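# Insert the held peg gently into the plate's hole

## Task

The left hand is already gripping a peg that hangs a little above a plate, near the plate's hole. Lower the peg into that hole until it sits on the hole's floor. The task fails if the peg is forced or wedged in with too much push.

## Robot and tools

Robot: two arms, left_arm with a left hand and right_arm with a right hand. Only the left hand matters here; it already grips the peg, so never loosen that grip. Base positions in the scene frame: left_arm (-0.014, +0.364, +0.046) m, right_arm (-0.047, -0.363, +0.007) m, both turned almost not at all about z.

Frames. Scene frame: origin at table height, midway between the nominal bases, +z up, +x out over the table, left_arm toward +y. Fixed cameras and the table use it. Each arm reports its hand pose, velocities and targets in its own base frame. Motion offsets run along the axes of that arm's current Hand target. The hand point sits 0.05 m in front of the palm and 0.15 m from the wrist face. Its +z runs along the straight fingers and +y comes out of the palm. On the left hand +x points toward the thumb. A bracket on the little-finger side of the wrist can strike things.

The 28-number row, used by every moving tool, is one flat list covering both arms, each value in [-1, 1]. The order is: left dx, dy, dz, rx, ry, rz; left thumb_turn, thumb_bend, index, middle, ring, little, force_limit, speed; then the same fourteen for the right arm. The six pose numbers are offsets, not poses. They count from that arm's Hand target as it stood when the action or move began, and 1.0 equals 0.6 m or 180 degrees. rx, ry, rz form a single rotation vector. All six at 0 re-requests the current Hand target. Sending the same offset again moves the arm further.

The six finger numbers are absolute targets: -1 is open or straight, +1 is closed. force_limit runs from -1 (about 0 N) to +1 (10 N, or 15 N for the two thumb motors). speed runs from near zero at -1 up to full at +0.48 and stays full above that. No value means 'unchanged', so each row must repeat the last eight hand numbers actually sent for that hand. If none were sent yet, copy its hand_measured six values plus hand_force_limit and hand_speed. Do the same for the right arm, with its pose zeros.

Tools:
- execute_actions(actions, cameras): actions is a list of actions. Each action is up to 15 rows, one per 1/30 s step, and a short action keeps its last row until step 15. Every row in one action counts from the same start pose. cameras is a list of names, ["all"] or []. With an empty actions list it shows all cameras by default.
- move(target, speed, blend, blocking, cameras): target is one row or up to 15 rows. Every row is an offset from the same starting Hand targets, not from the previous row. speed is the top path speed in m/s, 0.002 to 4.3, default 0.25; turns are capped at twice that in rad/s. blend in metres rounds corners of a list; 0 stops at each target. blocking=false returns after about 0.5 s while the move continues. All paths end together, take at least 0.5 s and are cut off at 10 s. The move: line reports the ending (done, off_target, moving, held, fault) and any limits (paced = pose clipped, held = steps withheld).
- wait(seconds 0 to 10, cameras): lets time pass; a running move keeps going.
- stop(cameras): brakes a running move.
- zoom_image(camera, region [x0, y0, x1, y1]): a closer view of a camera's newest image, in pixels, at most 504 by 504.
- show_instructions(): shows the reference pages.
- finished_scene(scene=1): ends the scene for good. The peg must stay seated without help.

Cameras: cam_head_left, cam_head_right, cam_high (896x504), cam_left_wrist, cam_right_wrist (672x504, fisheye).

Results include end_effector_position (m) and end_effector_quat_wxyz in base frame, and Hand target (your last commanded pose after clipping, the origin of the next offsets). They also list joint positions, velocities and torques, and three six-value hand lists in row order. hand_measured gives each motor's position. hand_stopped_by says moving, target, force, stalled or fault. hand_load_n gives fingertip force, positive when pushed open. A drop in hand_load_n toward 0 means the peg slipped out. MOTOR HOT warns of heat, and at 100 °C the arm collapses.

Behaviour to expect. Each step, orientation is clipped to within 40 degrees of the measured one. The arm tracks loosely and often rests 1 to 3 cm (up to 5 cm) short, mostly low. This can happen even with no contact, and a small turn can shift the hand point. Waiting does not close that gap. A fresh action, even all zeros, re-requests the pose, and after that you can send the remaining distance as an offset. A blocked arm keeps pressing. To relieve a press, command a target back on the free side of the current hand point.

Avoid: fast or deep moves into contact (press grows with speed and with overshoot past contact), jamming the peg, opening the hand, letting anything fall or leave the table, and touching the other arm. Also avoid paths close to an arm's own base and holding long stretched poses that heat motors. Descend in small, slow steps, check alignment with the cameras, and stop once the peg rests on the bottom.

Each tool is called after "Request:" in YAML: its name, and indented under it one key for each argument.

Reference images:

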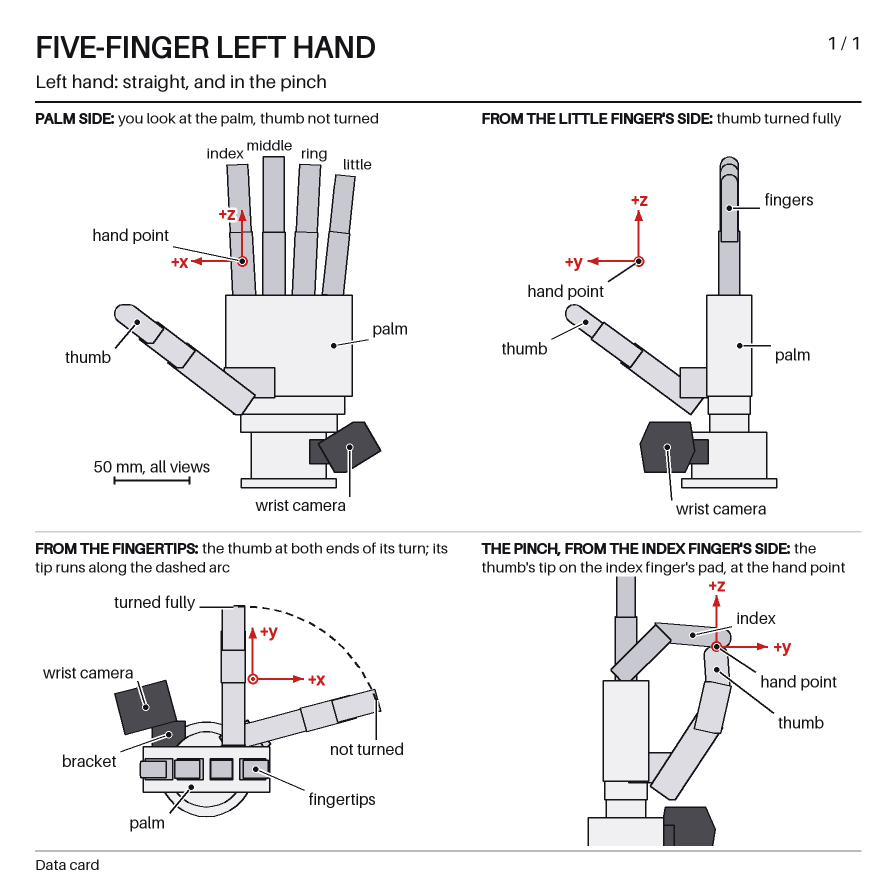

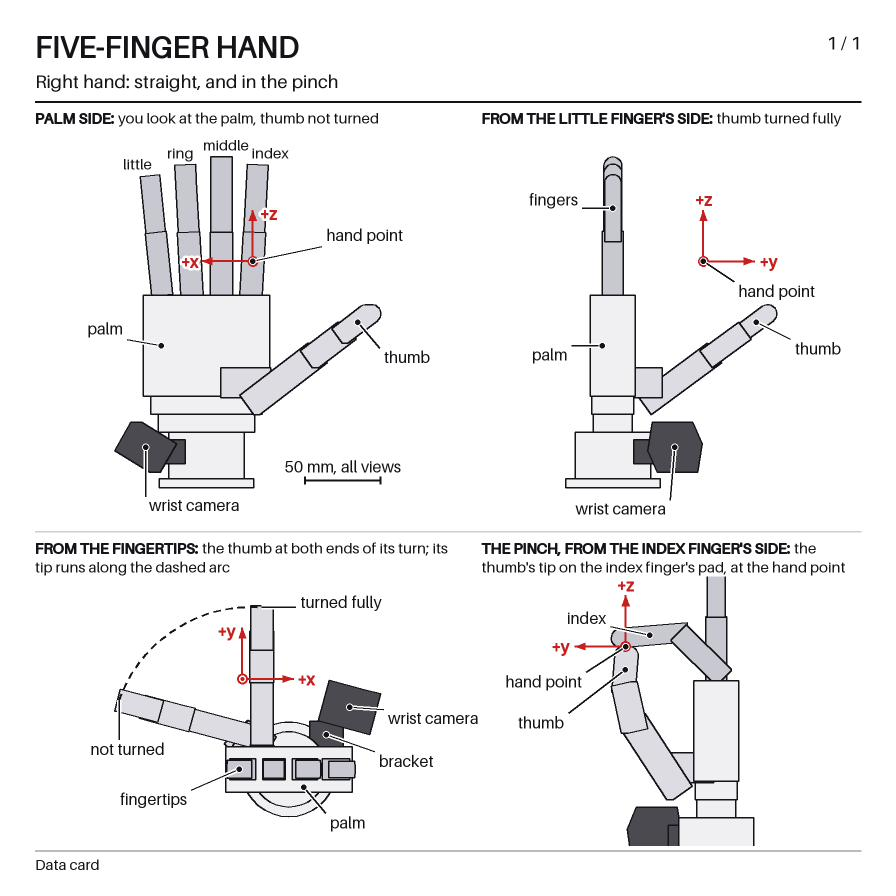

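## Session

Request:
execute_actions:
  actions: []

Scene clock: 0.00 s.
left_arm: end_effector_position=(+0.3874, -0.2160, +0.1759) hand_measured=(+0.948, -0.326, -0.246, -0.256, +1.000, +1.000) hand_load_n=(+0.0, +18.0, +12.5, +8.5, +0.0, +0.0) hand_stopped_by=(target, target, force, force, target, target) hand_force_limit=1.00 hand_speed=-0.90 end_effector_quat_wxyz=(+0.250, -0.468, +0.745, -0.404) | right_arm: end_effector_position=(+0.5415, +0.0303, +0.4321) hand_measured=(-1.000, -1.000, -1.000, -1.000, -1.000, -1.000) hand_load_n=(+0.0, +0.0, +0.0, +0.0, +0.0, +0.0) hand_stopped_by=(target, target, target, target, target, target) hand_force_limit=0.00 hand_speed=-0.80 end_effector_quat_wxyz=(+0.500, -0.500, +0.500, -0.500)
Joint positions: left_arm=[-0.429 1.039 0.725 -0.266 0.022 0.008] | right_arm=[0 1.047 1.047 0 0 0]
Joint velocities: within noise
Joint torques (N m): no reading
Heat: left arm: hottest waist 31 °C; right arm: hottest waist 30 °C.
Hand target: left_arm +0.3950, -0.2195, +0.1904; +0.257, -0.464, +0.739, -0.415 | right_arm +0.5437, +0.0303, +0.4487; +0.507, -0.493, +0.493, -0.507

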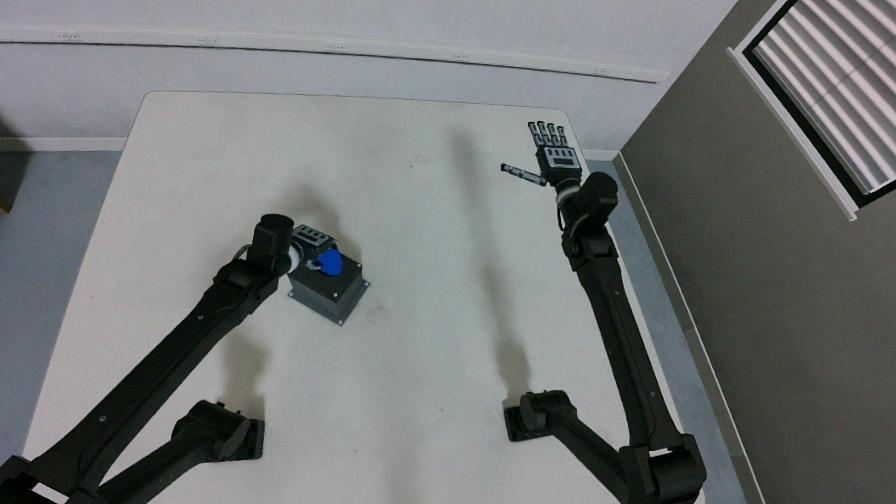

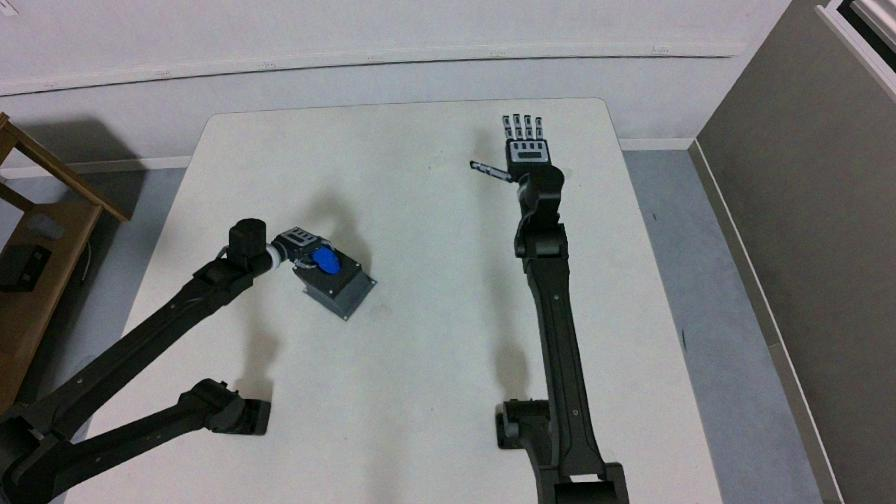

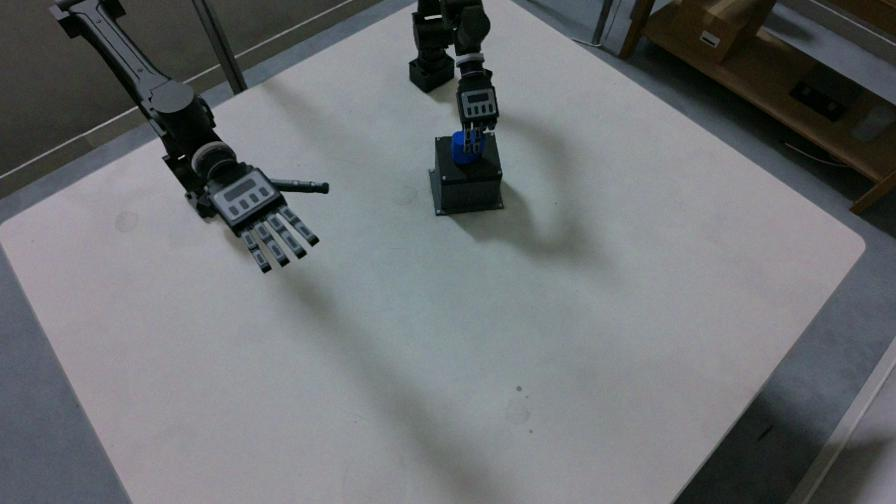

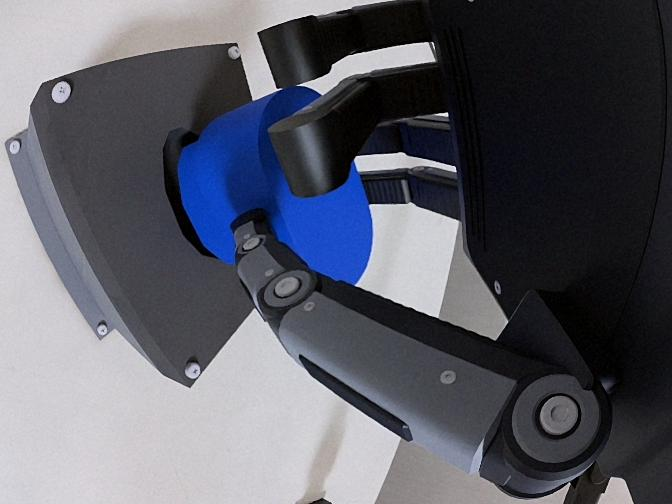

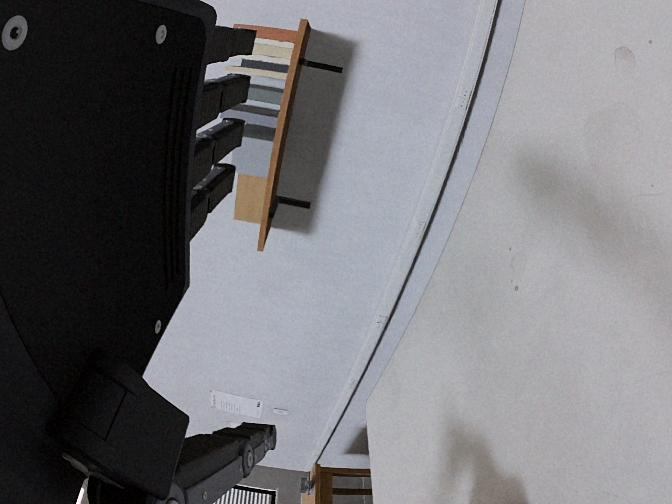

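Request:
zoom_image:
  camera: "cam_left_wrist"
  region: [120, 40, 420, 300]

Request:
zoom_image:
  camera: "cam_high"
  region: [400, 60, 540, 230]

Request:
zoom_image:
  camera: "cam_head_left"
  region: [260, 190, 400, 340]

Request:
zoom_image:
  camera: "cam_head_right"
  region: [260, 190, 400, 340]

Scaled by 1.680 from the camera's 672x504 image, which has a finer 960x720 frame.

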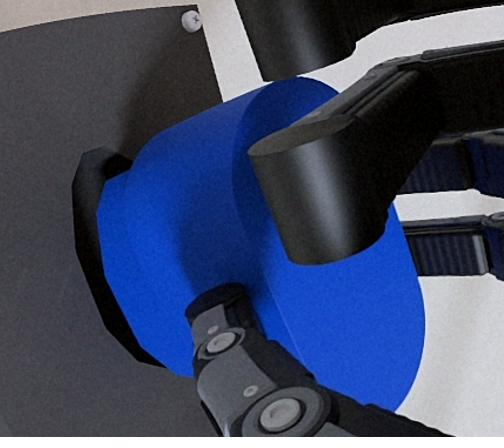

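Scaled by 2.965 from the camera's 896x504 image, which has a finer 1280x720 frame.

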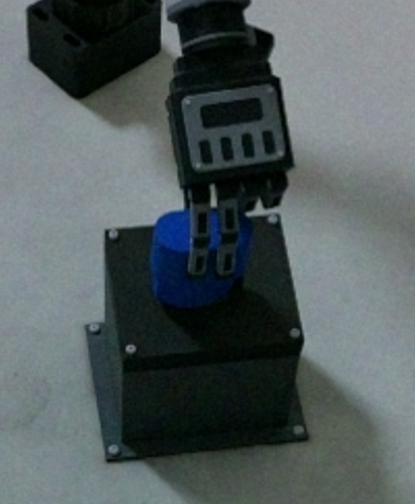

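Scaled by 3.360 from the camera's 896x504 image, which has a finer 1280x720 frame.

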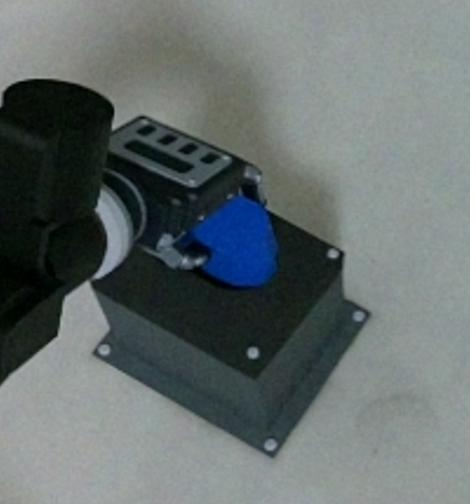

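Scaled by 3.360 from the camera's 896x504 image, which has a finer 1280x720 frame.

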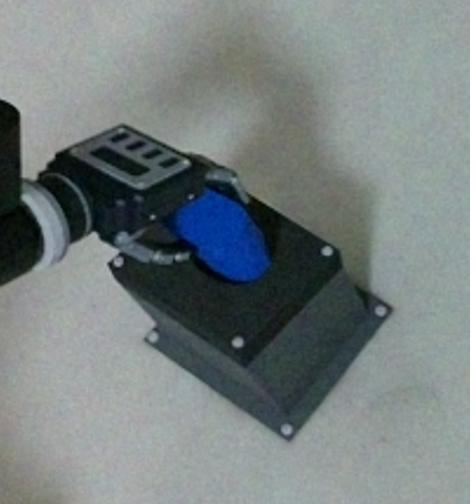

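Request:
zoom_image:
  camera: "cam_left_wrist"
  region: [150, 70, 380, 300]

Request:
zoom_image:
  camera: "cam_head_left"
  region: [300, 230, 360, 290]

Request:
zoom_image:
  camera: "cam_head_right"
  region: [290, 230, 360, 300]

Request:
zoom_image:
  camera: "cam_high"
  region: [430, 110, 510, 190]

Scaled by 2.191 from the camera's 672x504 image, which has a finer 960x720 frame.

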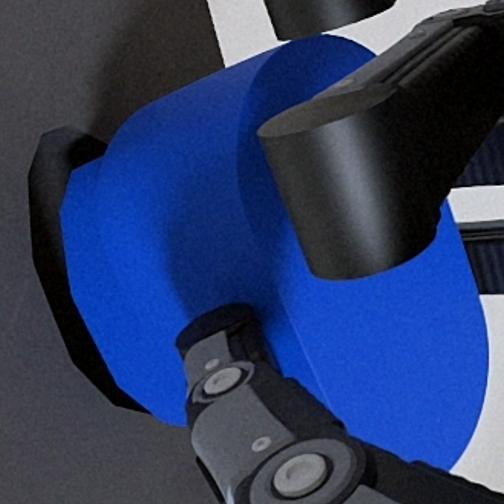

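Scaled by 8.400 from the camera's 896x504 image, which has a finer 1280x720 frame.

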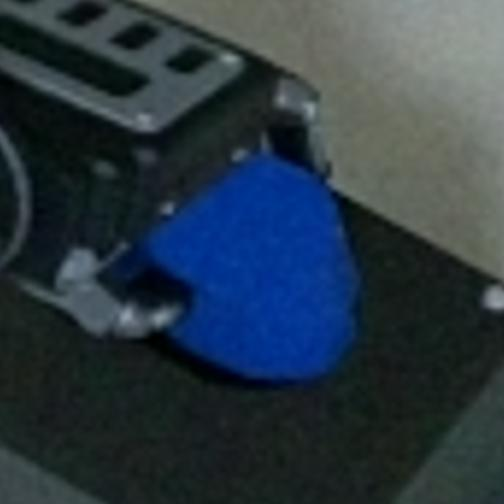

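Scaled by 7.200 from the camera's 896x504 image, which has a finer 1280x720 frame.

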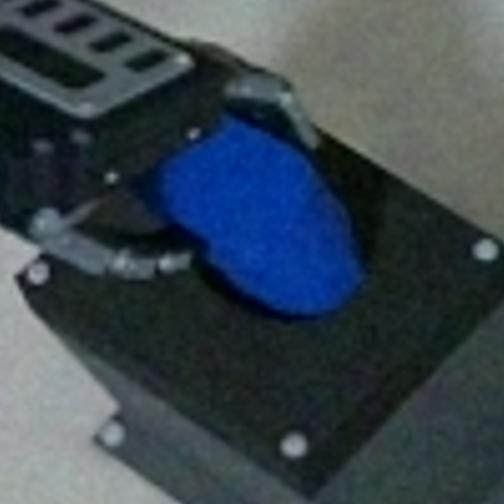

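Scaled by 6.300 from the camera's 896x504 image, which has a finer 1280x720 frame.

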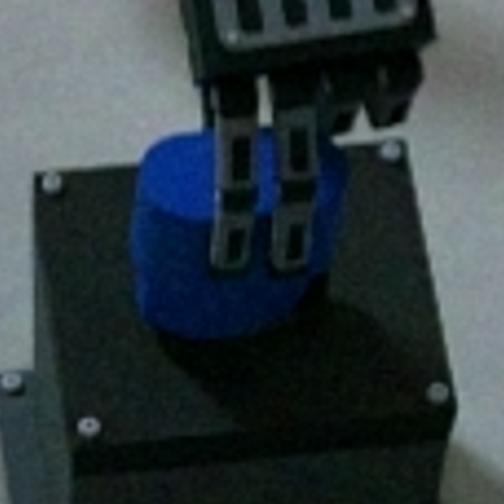

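Request:
execute_actions:
  actions:
    - [[0,0,0,0,0,0,0.948,-0.326,-0.246,-0.256,1,1,1,-0.9,0,0,0,0,0,0,-1,-1,-1,-1,-1,-1,0,-0.8]]
  cameras: ["cam_left_wrist"]

Scene clock: 2.93 s.
left_arm: end_effector_position=(+0.3874, -0.2160, +0.1759) hand_measured=(+0.948, -0.332, -0.248, -0.258, +1.000, +1.000) hand_load_n=(+0.5, +15.5, +10.5, +7.5, +0.0, +0.0) hand_stopped_by=(target, force, force, target, target, target) hand_force_limit=1.00 hand_speed=-0.90 end_effector_quat_wxyz=(+0.250, -0.468, +0.745, -0.404) | right_arm: end_effector_position=(+0.5415, +0.0303, +0.4321) hand_measured=(-1.000, -1.000, -1.000, -1.000, -1.000, -1.000) hand_load_n=(-0.5, +0.0, +0.0, +0.0, +0.0, +0.0) hand_stopped_by=(target, target, target, target, target, target) hand_force_limit=0.00 hand_speed=-0.80 end_effector_quat_wxyz=(+0.500, -0.500, +0.500, -0.500)
Joint positions: left_arm=[-0.429 1.039 0.725 -0.266 0.022 0.008] | right_arm=[0 1.047 1.047 0 0 0]
Joint torques (N m): left_arm=[-0.5 -7.36 9.24 1.84 0 0.02] | right_arm=[-1.44 -6.24 11.1 2.29 -0.03 0.1]
Heat: left arm: hottest waist 31 °C; right arm: hottest wrist pitch 31 °C.
Hand target: left_arm +0.3950, -0.2195, +0.1904; +0.257, -0.464, +0.739, -0.415 | right_arm +0.5437, +0.0303, +0.4487; +0.507, -0.493, +0.493, -0.507
Off the commanded pose: left_arm 0.017 m, 2 deg | right_arm 0.017 m, 2 deg.
Images, in order (width x height): cam_left_wrist 672x504.

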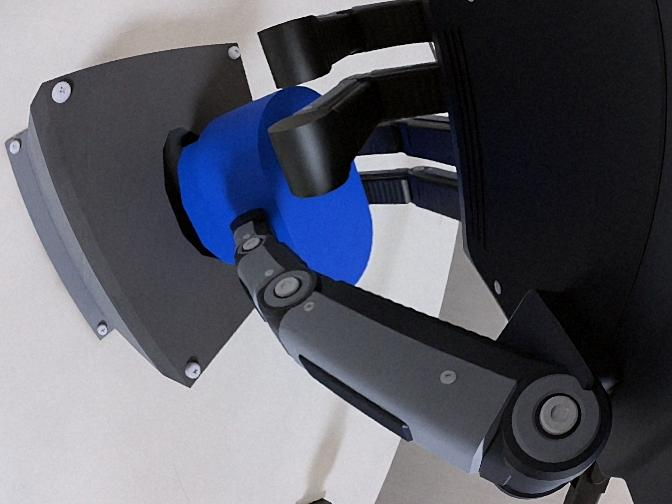

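Request:
zoom_image:
  camera: "cam_left_wrist"
  region: [155, 115, 255, 275]

Scaled by 3.150 from the camera's 672x504 image, which has a finer 960x720 frame.

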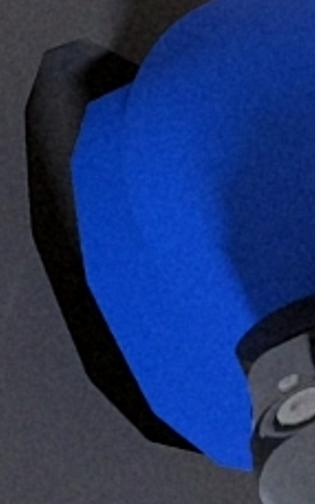

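Request:
move:
  target: [0.0005,-0.0852,-0.0523,0,0,0,0.948,-0.326,-0.246,-0.256,1,1,1,-0.9,0,0,0,0,0,0,-1,-1,-1,-1,-1,-1,0,-0.8]
  speed: 0.06
  cameras: ["all"]

Scene clock: 7.53 s.
left_arm: end_effector_position=(+0.3791, -0.2118, +0.2039) hand_measured=(+0.948, -0.334, -0.248, -0.258, +1.000, +1.000) hand_load_n=(+0.5, +15.5, +10.5, +7.0, +0.0, +0.0) hand_stopped_by=(target, force, force, target, target, target) hand_force_limit=1.00 hand_speed=-0.90 end_effector_quat_wxyz=(+0.238, -0.475, +0.755, -0.385) | right_arm: end_effector_position=(+0.5415, +0.0303, +0.4321) hand_measured=(-1.000, -1.000, -1.000, -1.000, -1.000, -1.000) hand_load_n=(+0.0, +0.0, +0.0, +0.0, +0.0, +0.0) hand_stopped_by=(target, target, target, target, target, target) hand_force_limit=0.00 hand_speed=-0.80 end_effector_quat_wxyz=(+0.500, -0.500, +0.500, -0.500)
Joint positions: left_arm=[-0.429 1.011 0.809 -0.43 0.02 0.008] | right_arm=[0 1.047 1.047 0 0 0]
Joint torques (N m): left_arm=[-0.73 -8.47 12.74 1.31 0.1 0.01] | right_arm=[-1.38 -6.3 11.1 2.32 -0.02 0.1]
Heat: left arm: hottest waist 31 °C; right arm: hottest wrist pitch 31 °C.
Hand target: left_arm +0.3950, -0.2195, +0.2505; +0.257, -0.464, +0.739, -0.415 | right_arm +0.5437, +0.0303, +0.4487; +0.507, -0.493, +0.493, -0.507
Off the commanded pose: left_arm 0.050 m, 5 deg | right_arm 0.017 m, 2 deg.
move: off_target (left_arm, right_arm)

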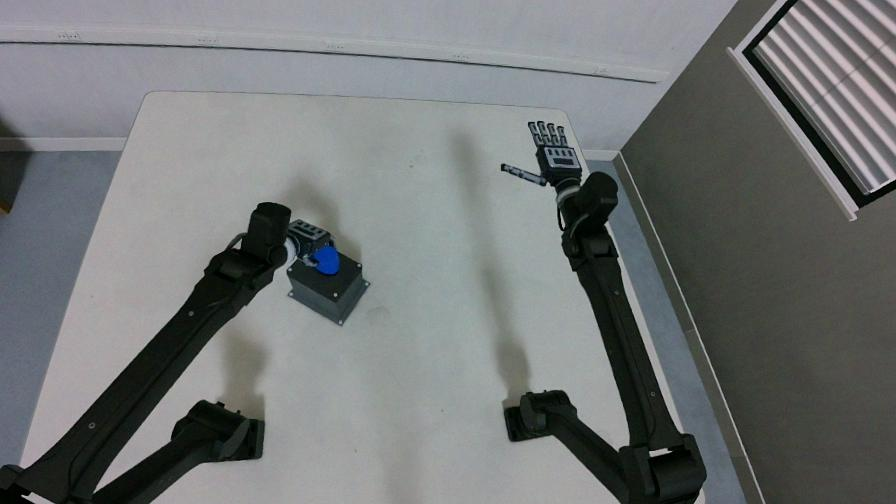

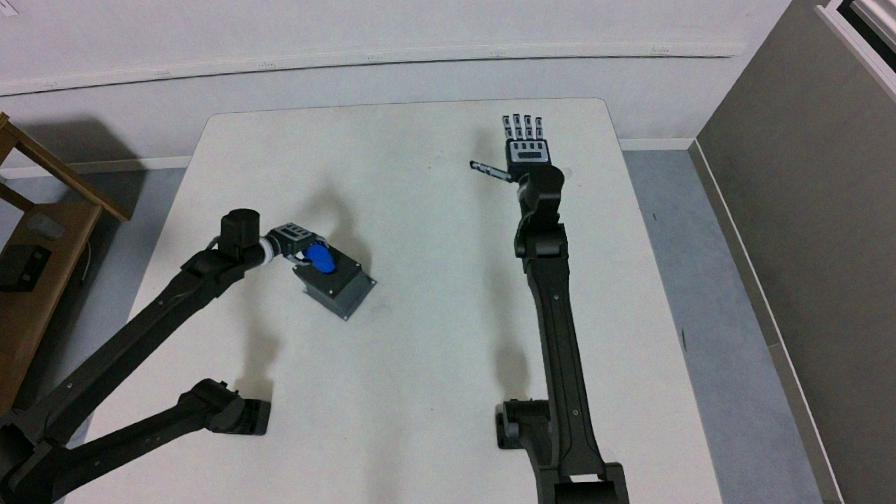

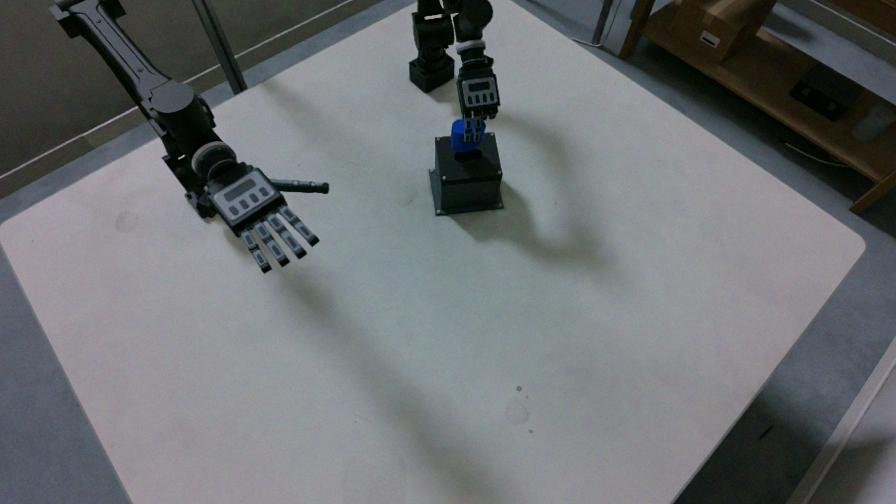

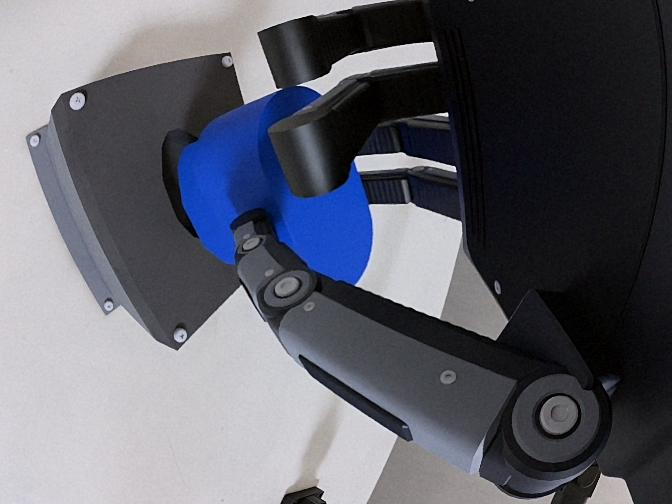

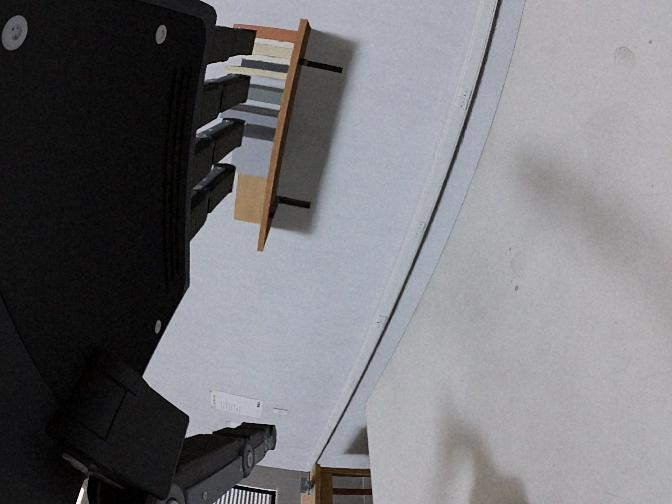

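Request:
zoom_image:
  camera: "cam_left_wrist"
  region: [140, 70, 390, 290]

Request:
zoom_image:
  camera: "cam_high"
  region: [420, 90, 520, 220]

Request:
zoom_image:
  camera: "cam_head_left"
  region: [270, 210, 380, 330]

Request:
zoom_image:
  camera: "cam_head_right"
  region: [280, 210, 390, 330]

Scaled by 2.016 from the camera's 672x504 image, which has a finer 960x720 frame.

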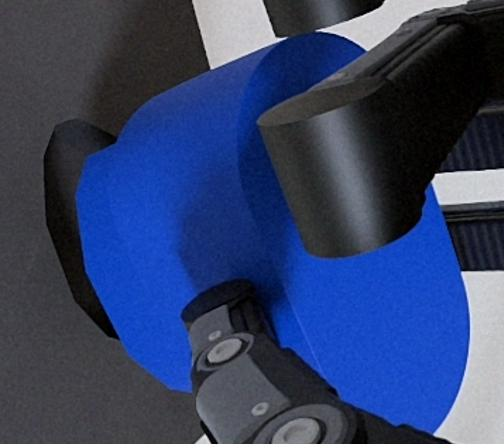

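Scaled by 3.877 from the camera's 896x504 image, which has a finer 1280x720 frame.

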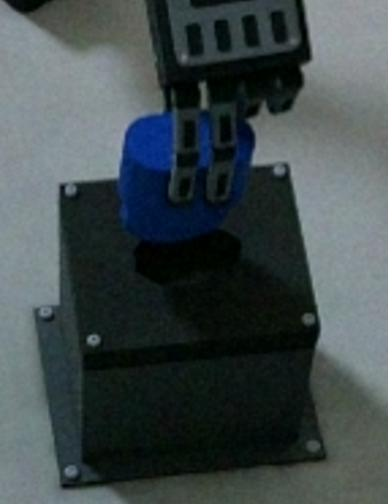

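Scaled by 4.200 from the camera's 896x504 image, which has a finer 1280x720 frame.

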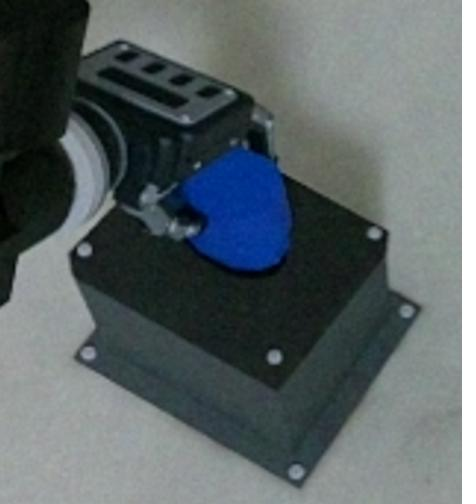

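Scaled by 4.200 from the camera's 896x504 image, which has a finer 1280x720 frame.

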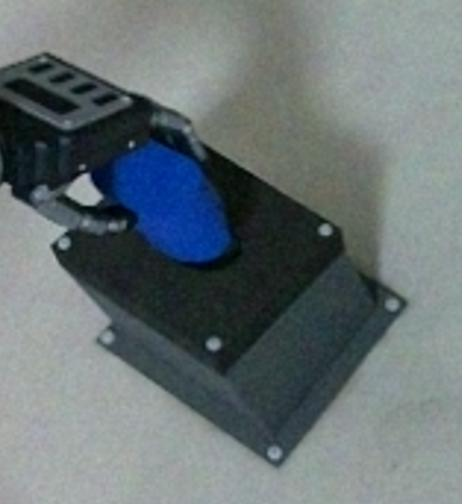

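Request:
move:
  target: [0.001,-0.142,-0.087,0,0,0,0.948,-0.326,-0.246,-0.256,1,1,1,-0.9,0,0,0,0,0,0,-1,-1,-1,-1,-1,-1,0,-0.8]
  speed: 0.1
  cameras: ["all"]

Request:
zoom_image:
  camera: "cam_left_wrist"
  region: [0, 40, 300, 340]

Request:
zoom_image:
  camera: "cam_high"
  region: [420, 90, 520, 220]

Scene clock: 11.60 s.
left_arm: end_effector_position=(+0.3840, -0.2140, +0.3111) hand_measured=(+0.948, -0.334, -0.248, -0.258, +1.000, +1.000) hand_load_n=(+0.5, +15.5, +10.5, +7.5, +0.0, +0.0) hand_stopped_by=(target, force, force, target, target, target) hand_force_limit=1.00 hand_speed=-0.90 end_effector_quat_wxyz=(+0.243, -0.472, +0.751, -0.392) | right_arm: end_effector_position=(+0.5415, +0.0303, +0.4321) hand_measured=(-1.000, -1.000, -1.000, -1.000, -1.000, -1.000) hand_load_n=(+0.0, +0.0, +0.0, +0.0, +0.0, +0.0) hand_stopped_by=(target, target, target, target, target, target) hand_force_limit=0.00 hand_speed=-0.80 end_effector_quat_wxyz=(+0.500, -0.500, +0.500, -0.500)
Joint positions: left_arm=[-0.429 0.997 1.073 -0.689 0.02 0.008] | right_arm=[0 1.047 1.047 0 0 0]
Joint torques (N m): left_arm=[-0.62 -6.83 13.01 1.4 0.07 0] | right_arm=[-1.32 -6.24 11.08 2.32 -0.02 0.1]
Heat: left arm: hottest waist 31 °C; right arm: hottest elbow 31 °C.
Hand target: left_arm +0.3951, -0.2197, +0.3505; +0.257, -0.464, +0.739, -0.415 | right_arm +0.5437, +0.0303, +0.4487; +0.507, -0.493, +0.493, -0.507
Off the commanded pose: left_arm 0.041 m, 3 deg | right_arm 0.017 m, 2 deg.
move: off_target (left_arm, right_arm)

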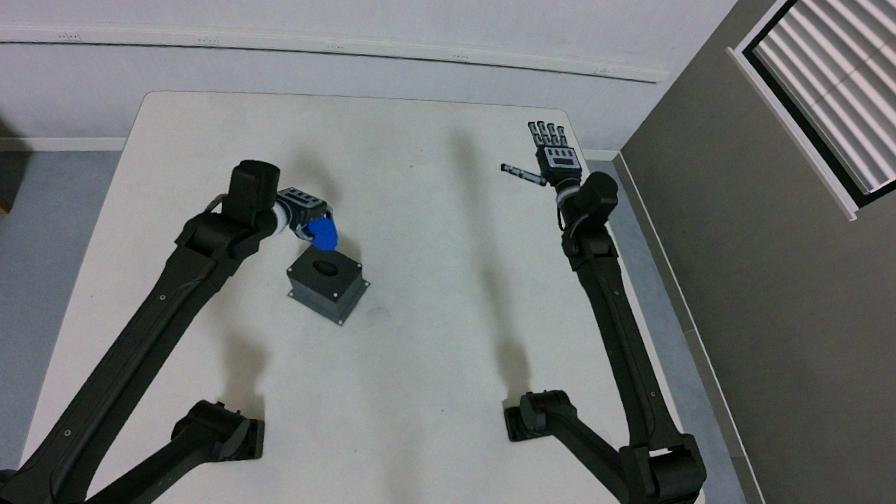

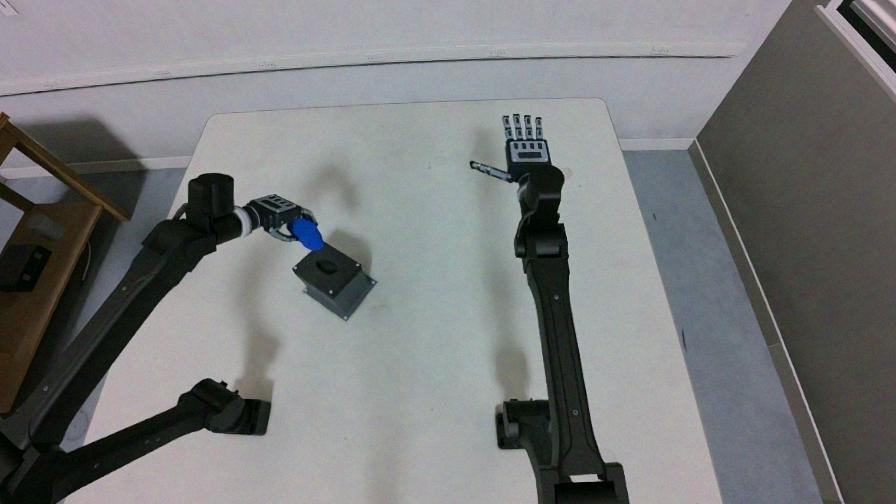

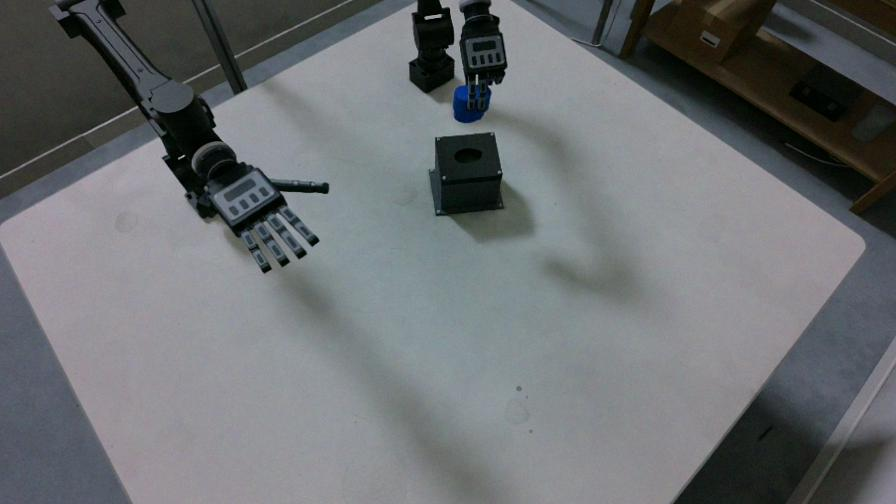

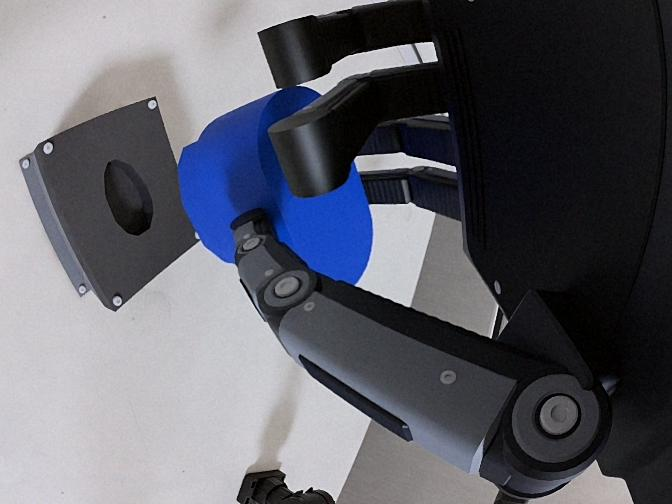

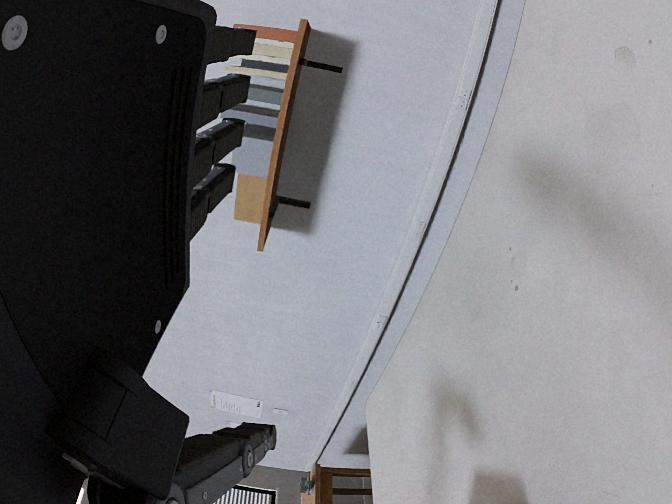

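Scaled by 1.680 from the camera's 672x504 image, which has a finer 960x720 frame.

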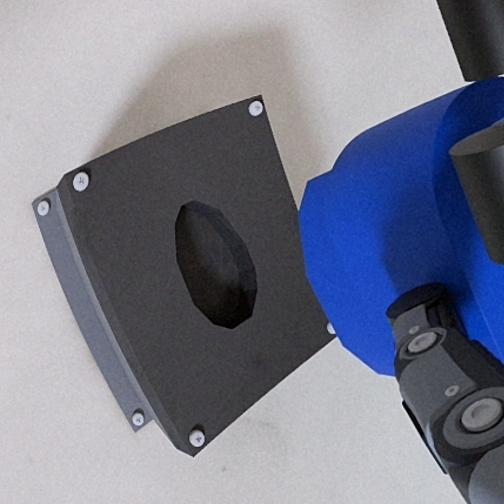

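Scaled by 3.877 from the camera's 896x504 image, which has a finer 1280x720 frame.

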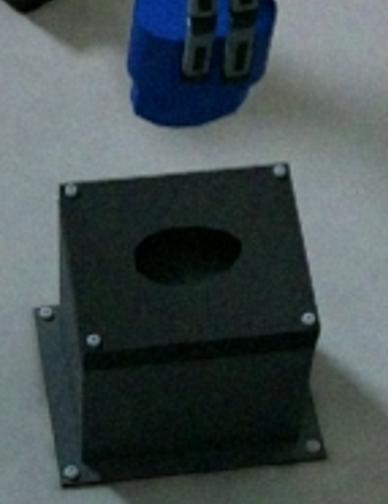

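Request:
zoom_image:
  camera: "cam_left_wrist"
  region: [90, 140, 170, 250]

Request:
zoom_image:
  camera: "cam_left_wrist"
  region: [170, 80, 300, 280]

Request:
zoom_image:
  camera: "cam_high"
  region: [445, 75, 505, 130]

Request:
zoom_image:
  camera: "cam_head_left"
  region: [280, 200, 380, 300]

Request:
zoom_image:
  camera: "cam_head_right"
  region: [280, 200, 380, 300]

Scaled by 4.582 from the camera's 672x504 image, which has a finer 960x720 frame.

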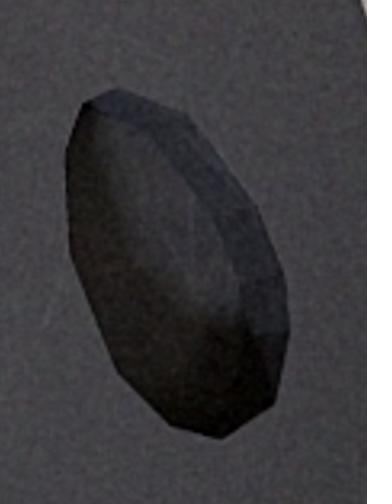

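Scaled by 2.520 from the camera's 672x504 image, which has a finer 960x720 frame.

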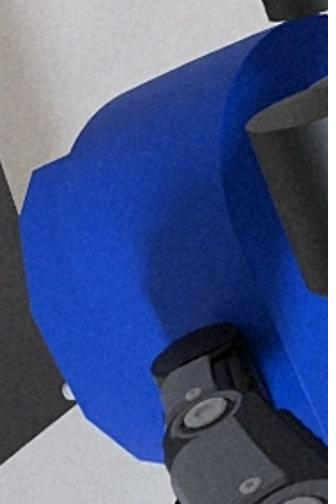

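Scaled by 8.400 from the camera's 896x504 image, which has a finer 1280x720 frame.

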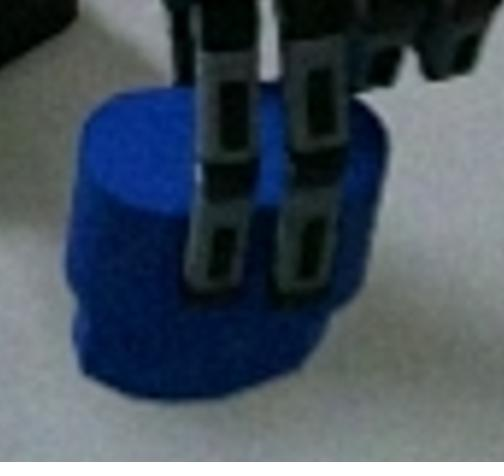

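Scaled by 5.040 from the camera's 896x504 image, which has a finer 1280x720 frame.

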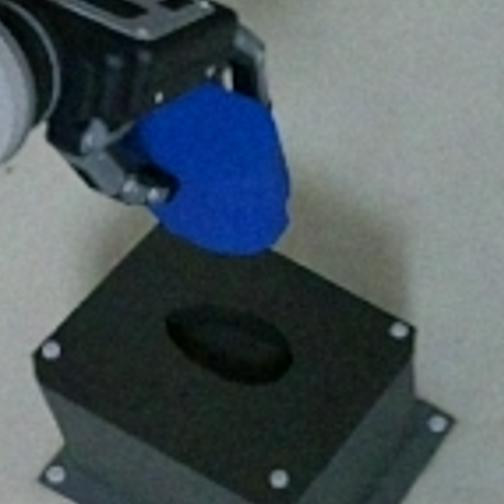

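Scaled by 5.040 from the camera's 896x504 image, which has a finer 1280x720 frame.

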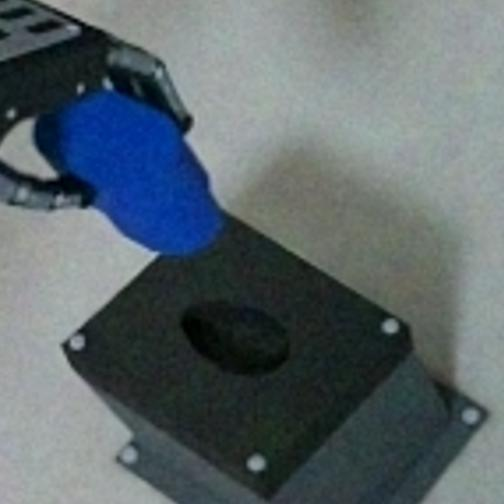

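Request:
zoom_image:
  camera: "cam_left_wrist"
  region: [95, 150, 145, 200]

Request:
zoom_image:
  camera: "cam_left_wrist"
  region: [100, 190, 160, 250]

Request:
zoom_image:
  camera: "cam_left_wrist"
  region: [170, 110, 250, 190]

Request:
zoom_image:
  camera: "cam_left_wrist"
  region: [170, 190, 250, 270]

Scaled by 10.080 from the camera's 672x504 image, which has a finer 960x720 frame.

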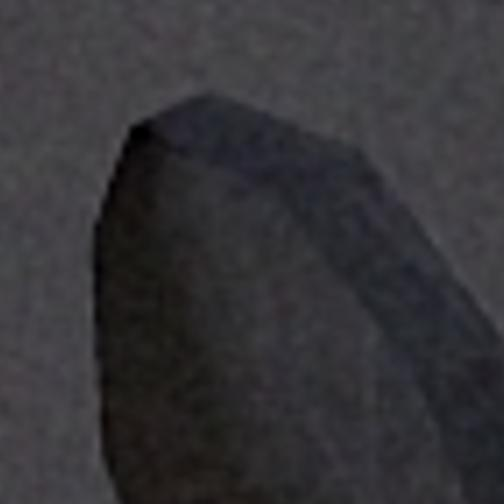

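Scaled by 8.400 from the camera's 672x504 image, which has a finer 960x720 frame.

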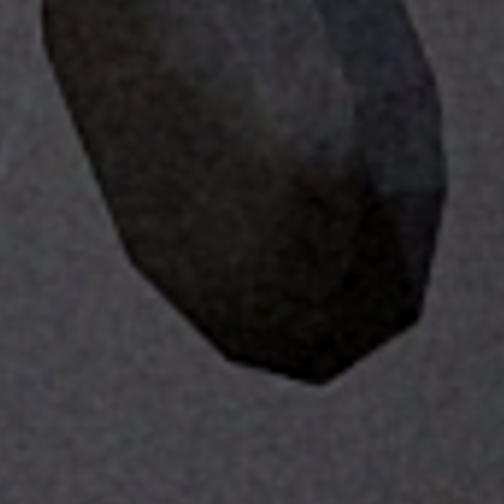

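Scaled by 6.300 from the camera's 672x504 image, which has a finer 960x720 frame.

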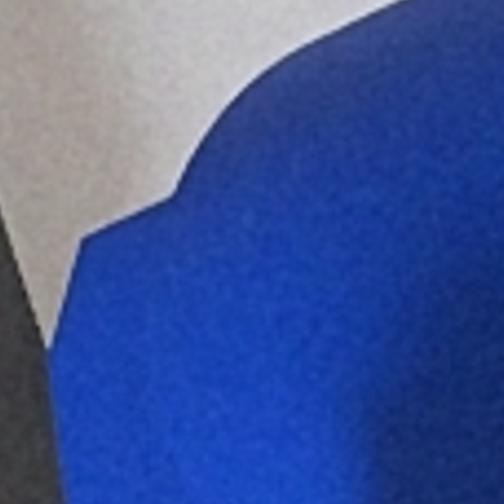

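Scaled by 6.300 from the camera's 672x504 image, which has a finer 960x720 frame.

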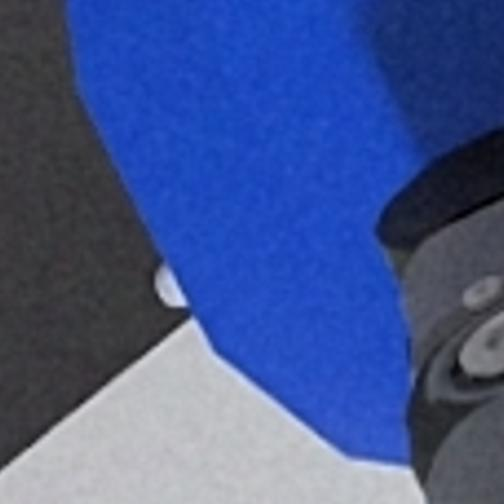

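Request:
zoom_image:
  camera: "cam_left_wrist"
  region: [190, 70, 320, 160]

Request:
zoom_image:
  camera: "cam_left_wrist"
  region: [220, 200, 380, 310]

Scaled by 3.877 from the camera's 672x504 image, which has a finer 960x720 frame.

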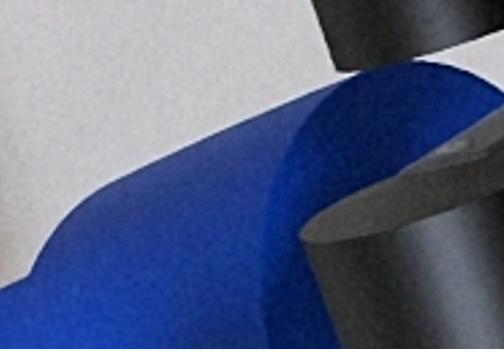

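Scaled by 3.150 from the camera's 672x504 image, which has a finer 960x720 frame.

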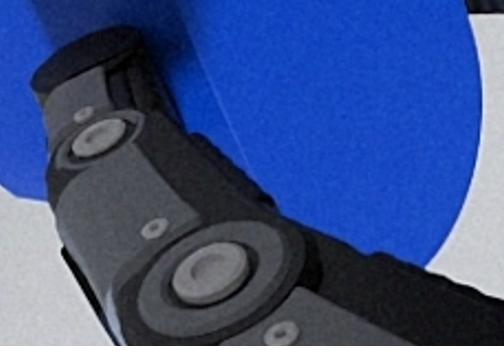

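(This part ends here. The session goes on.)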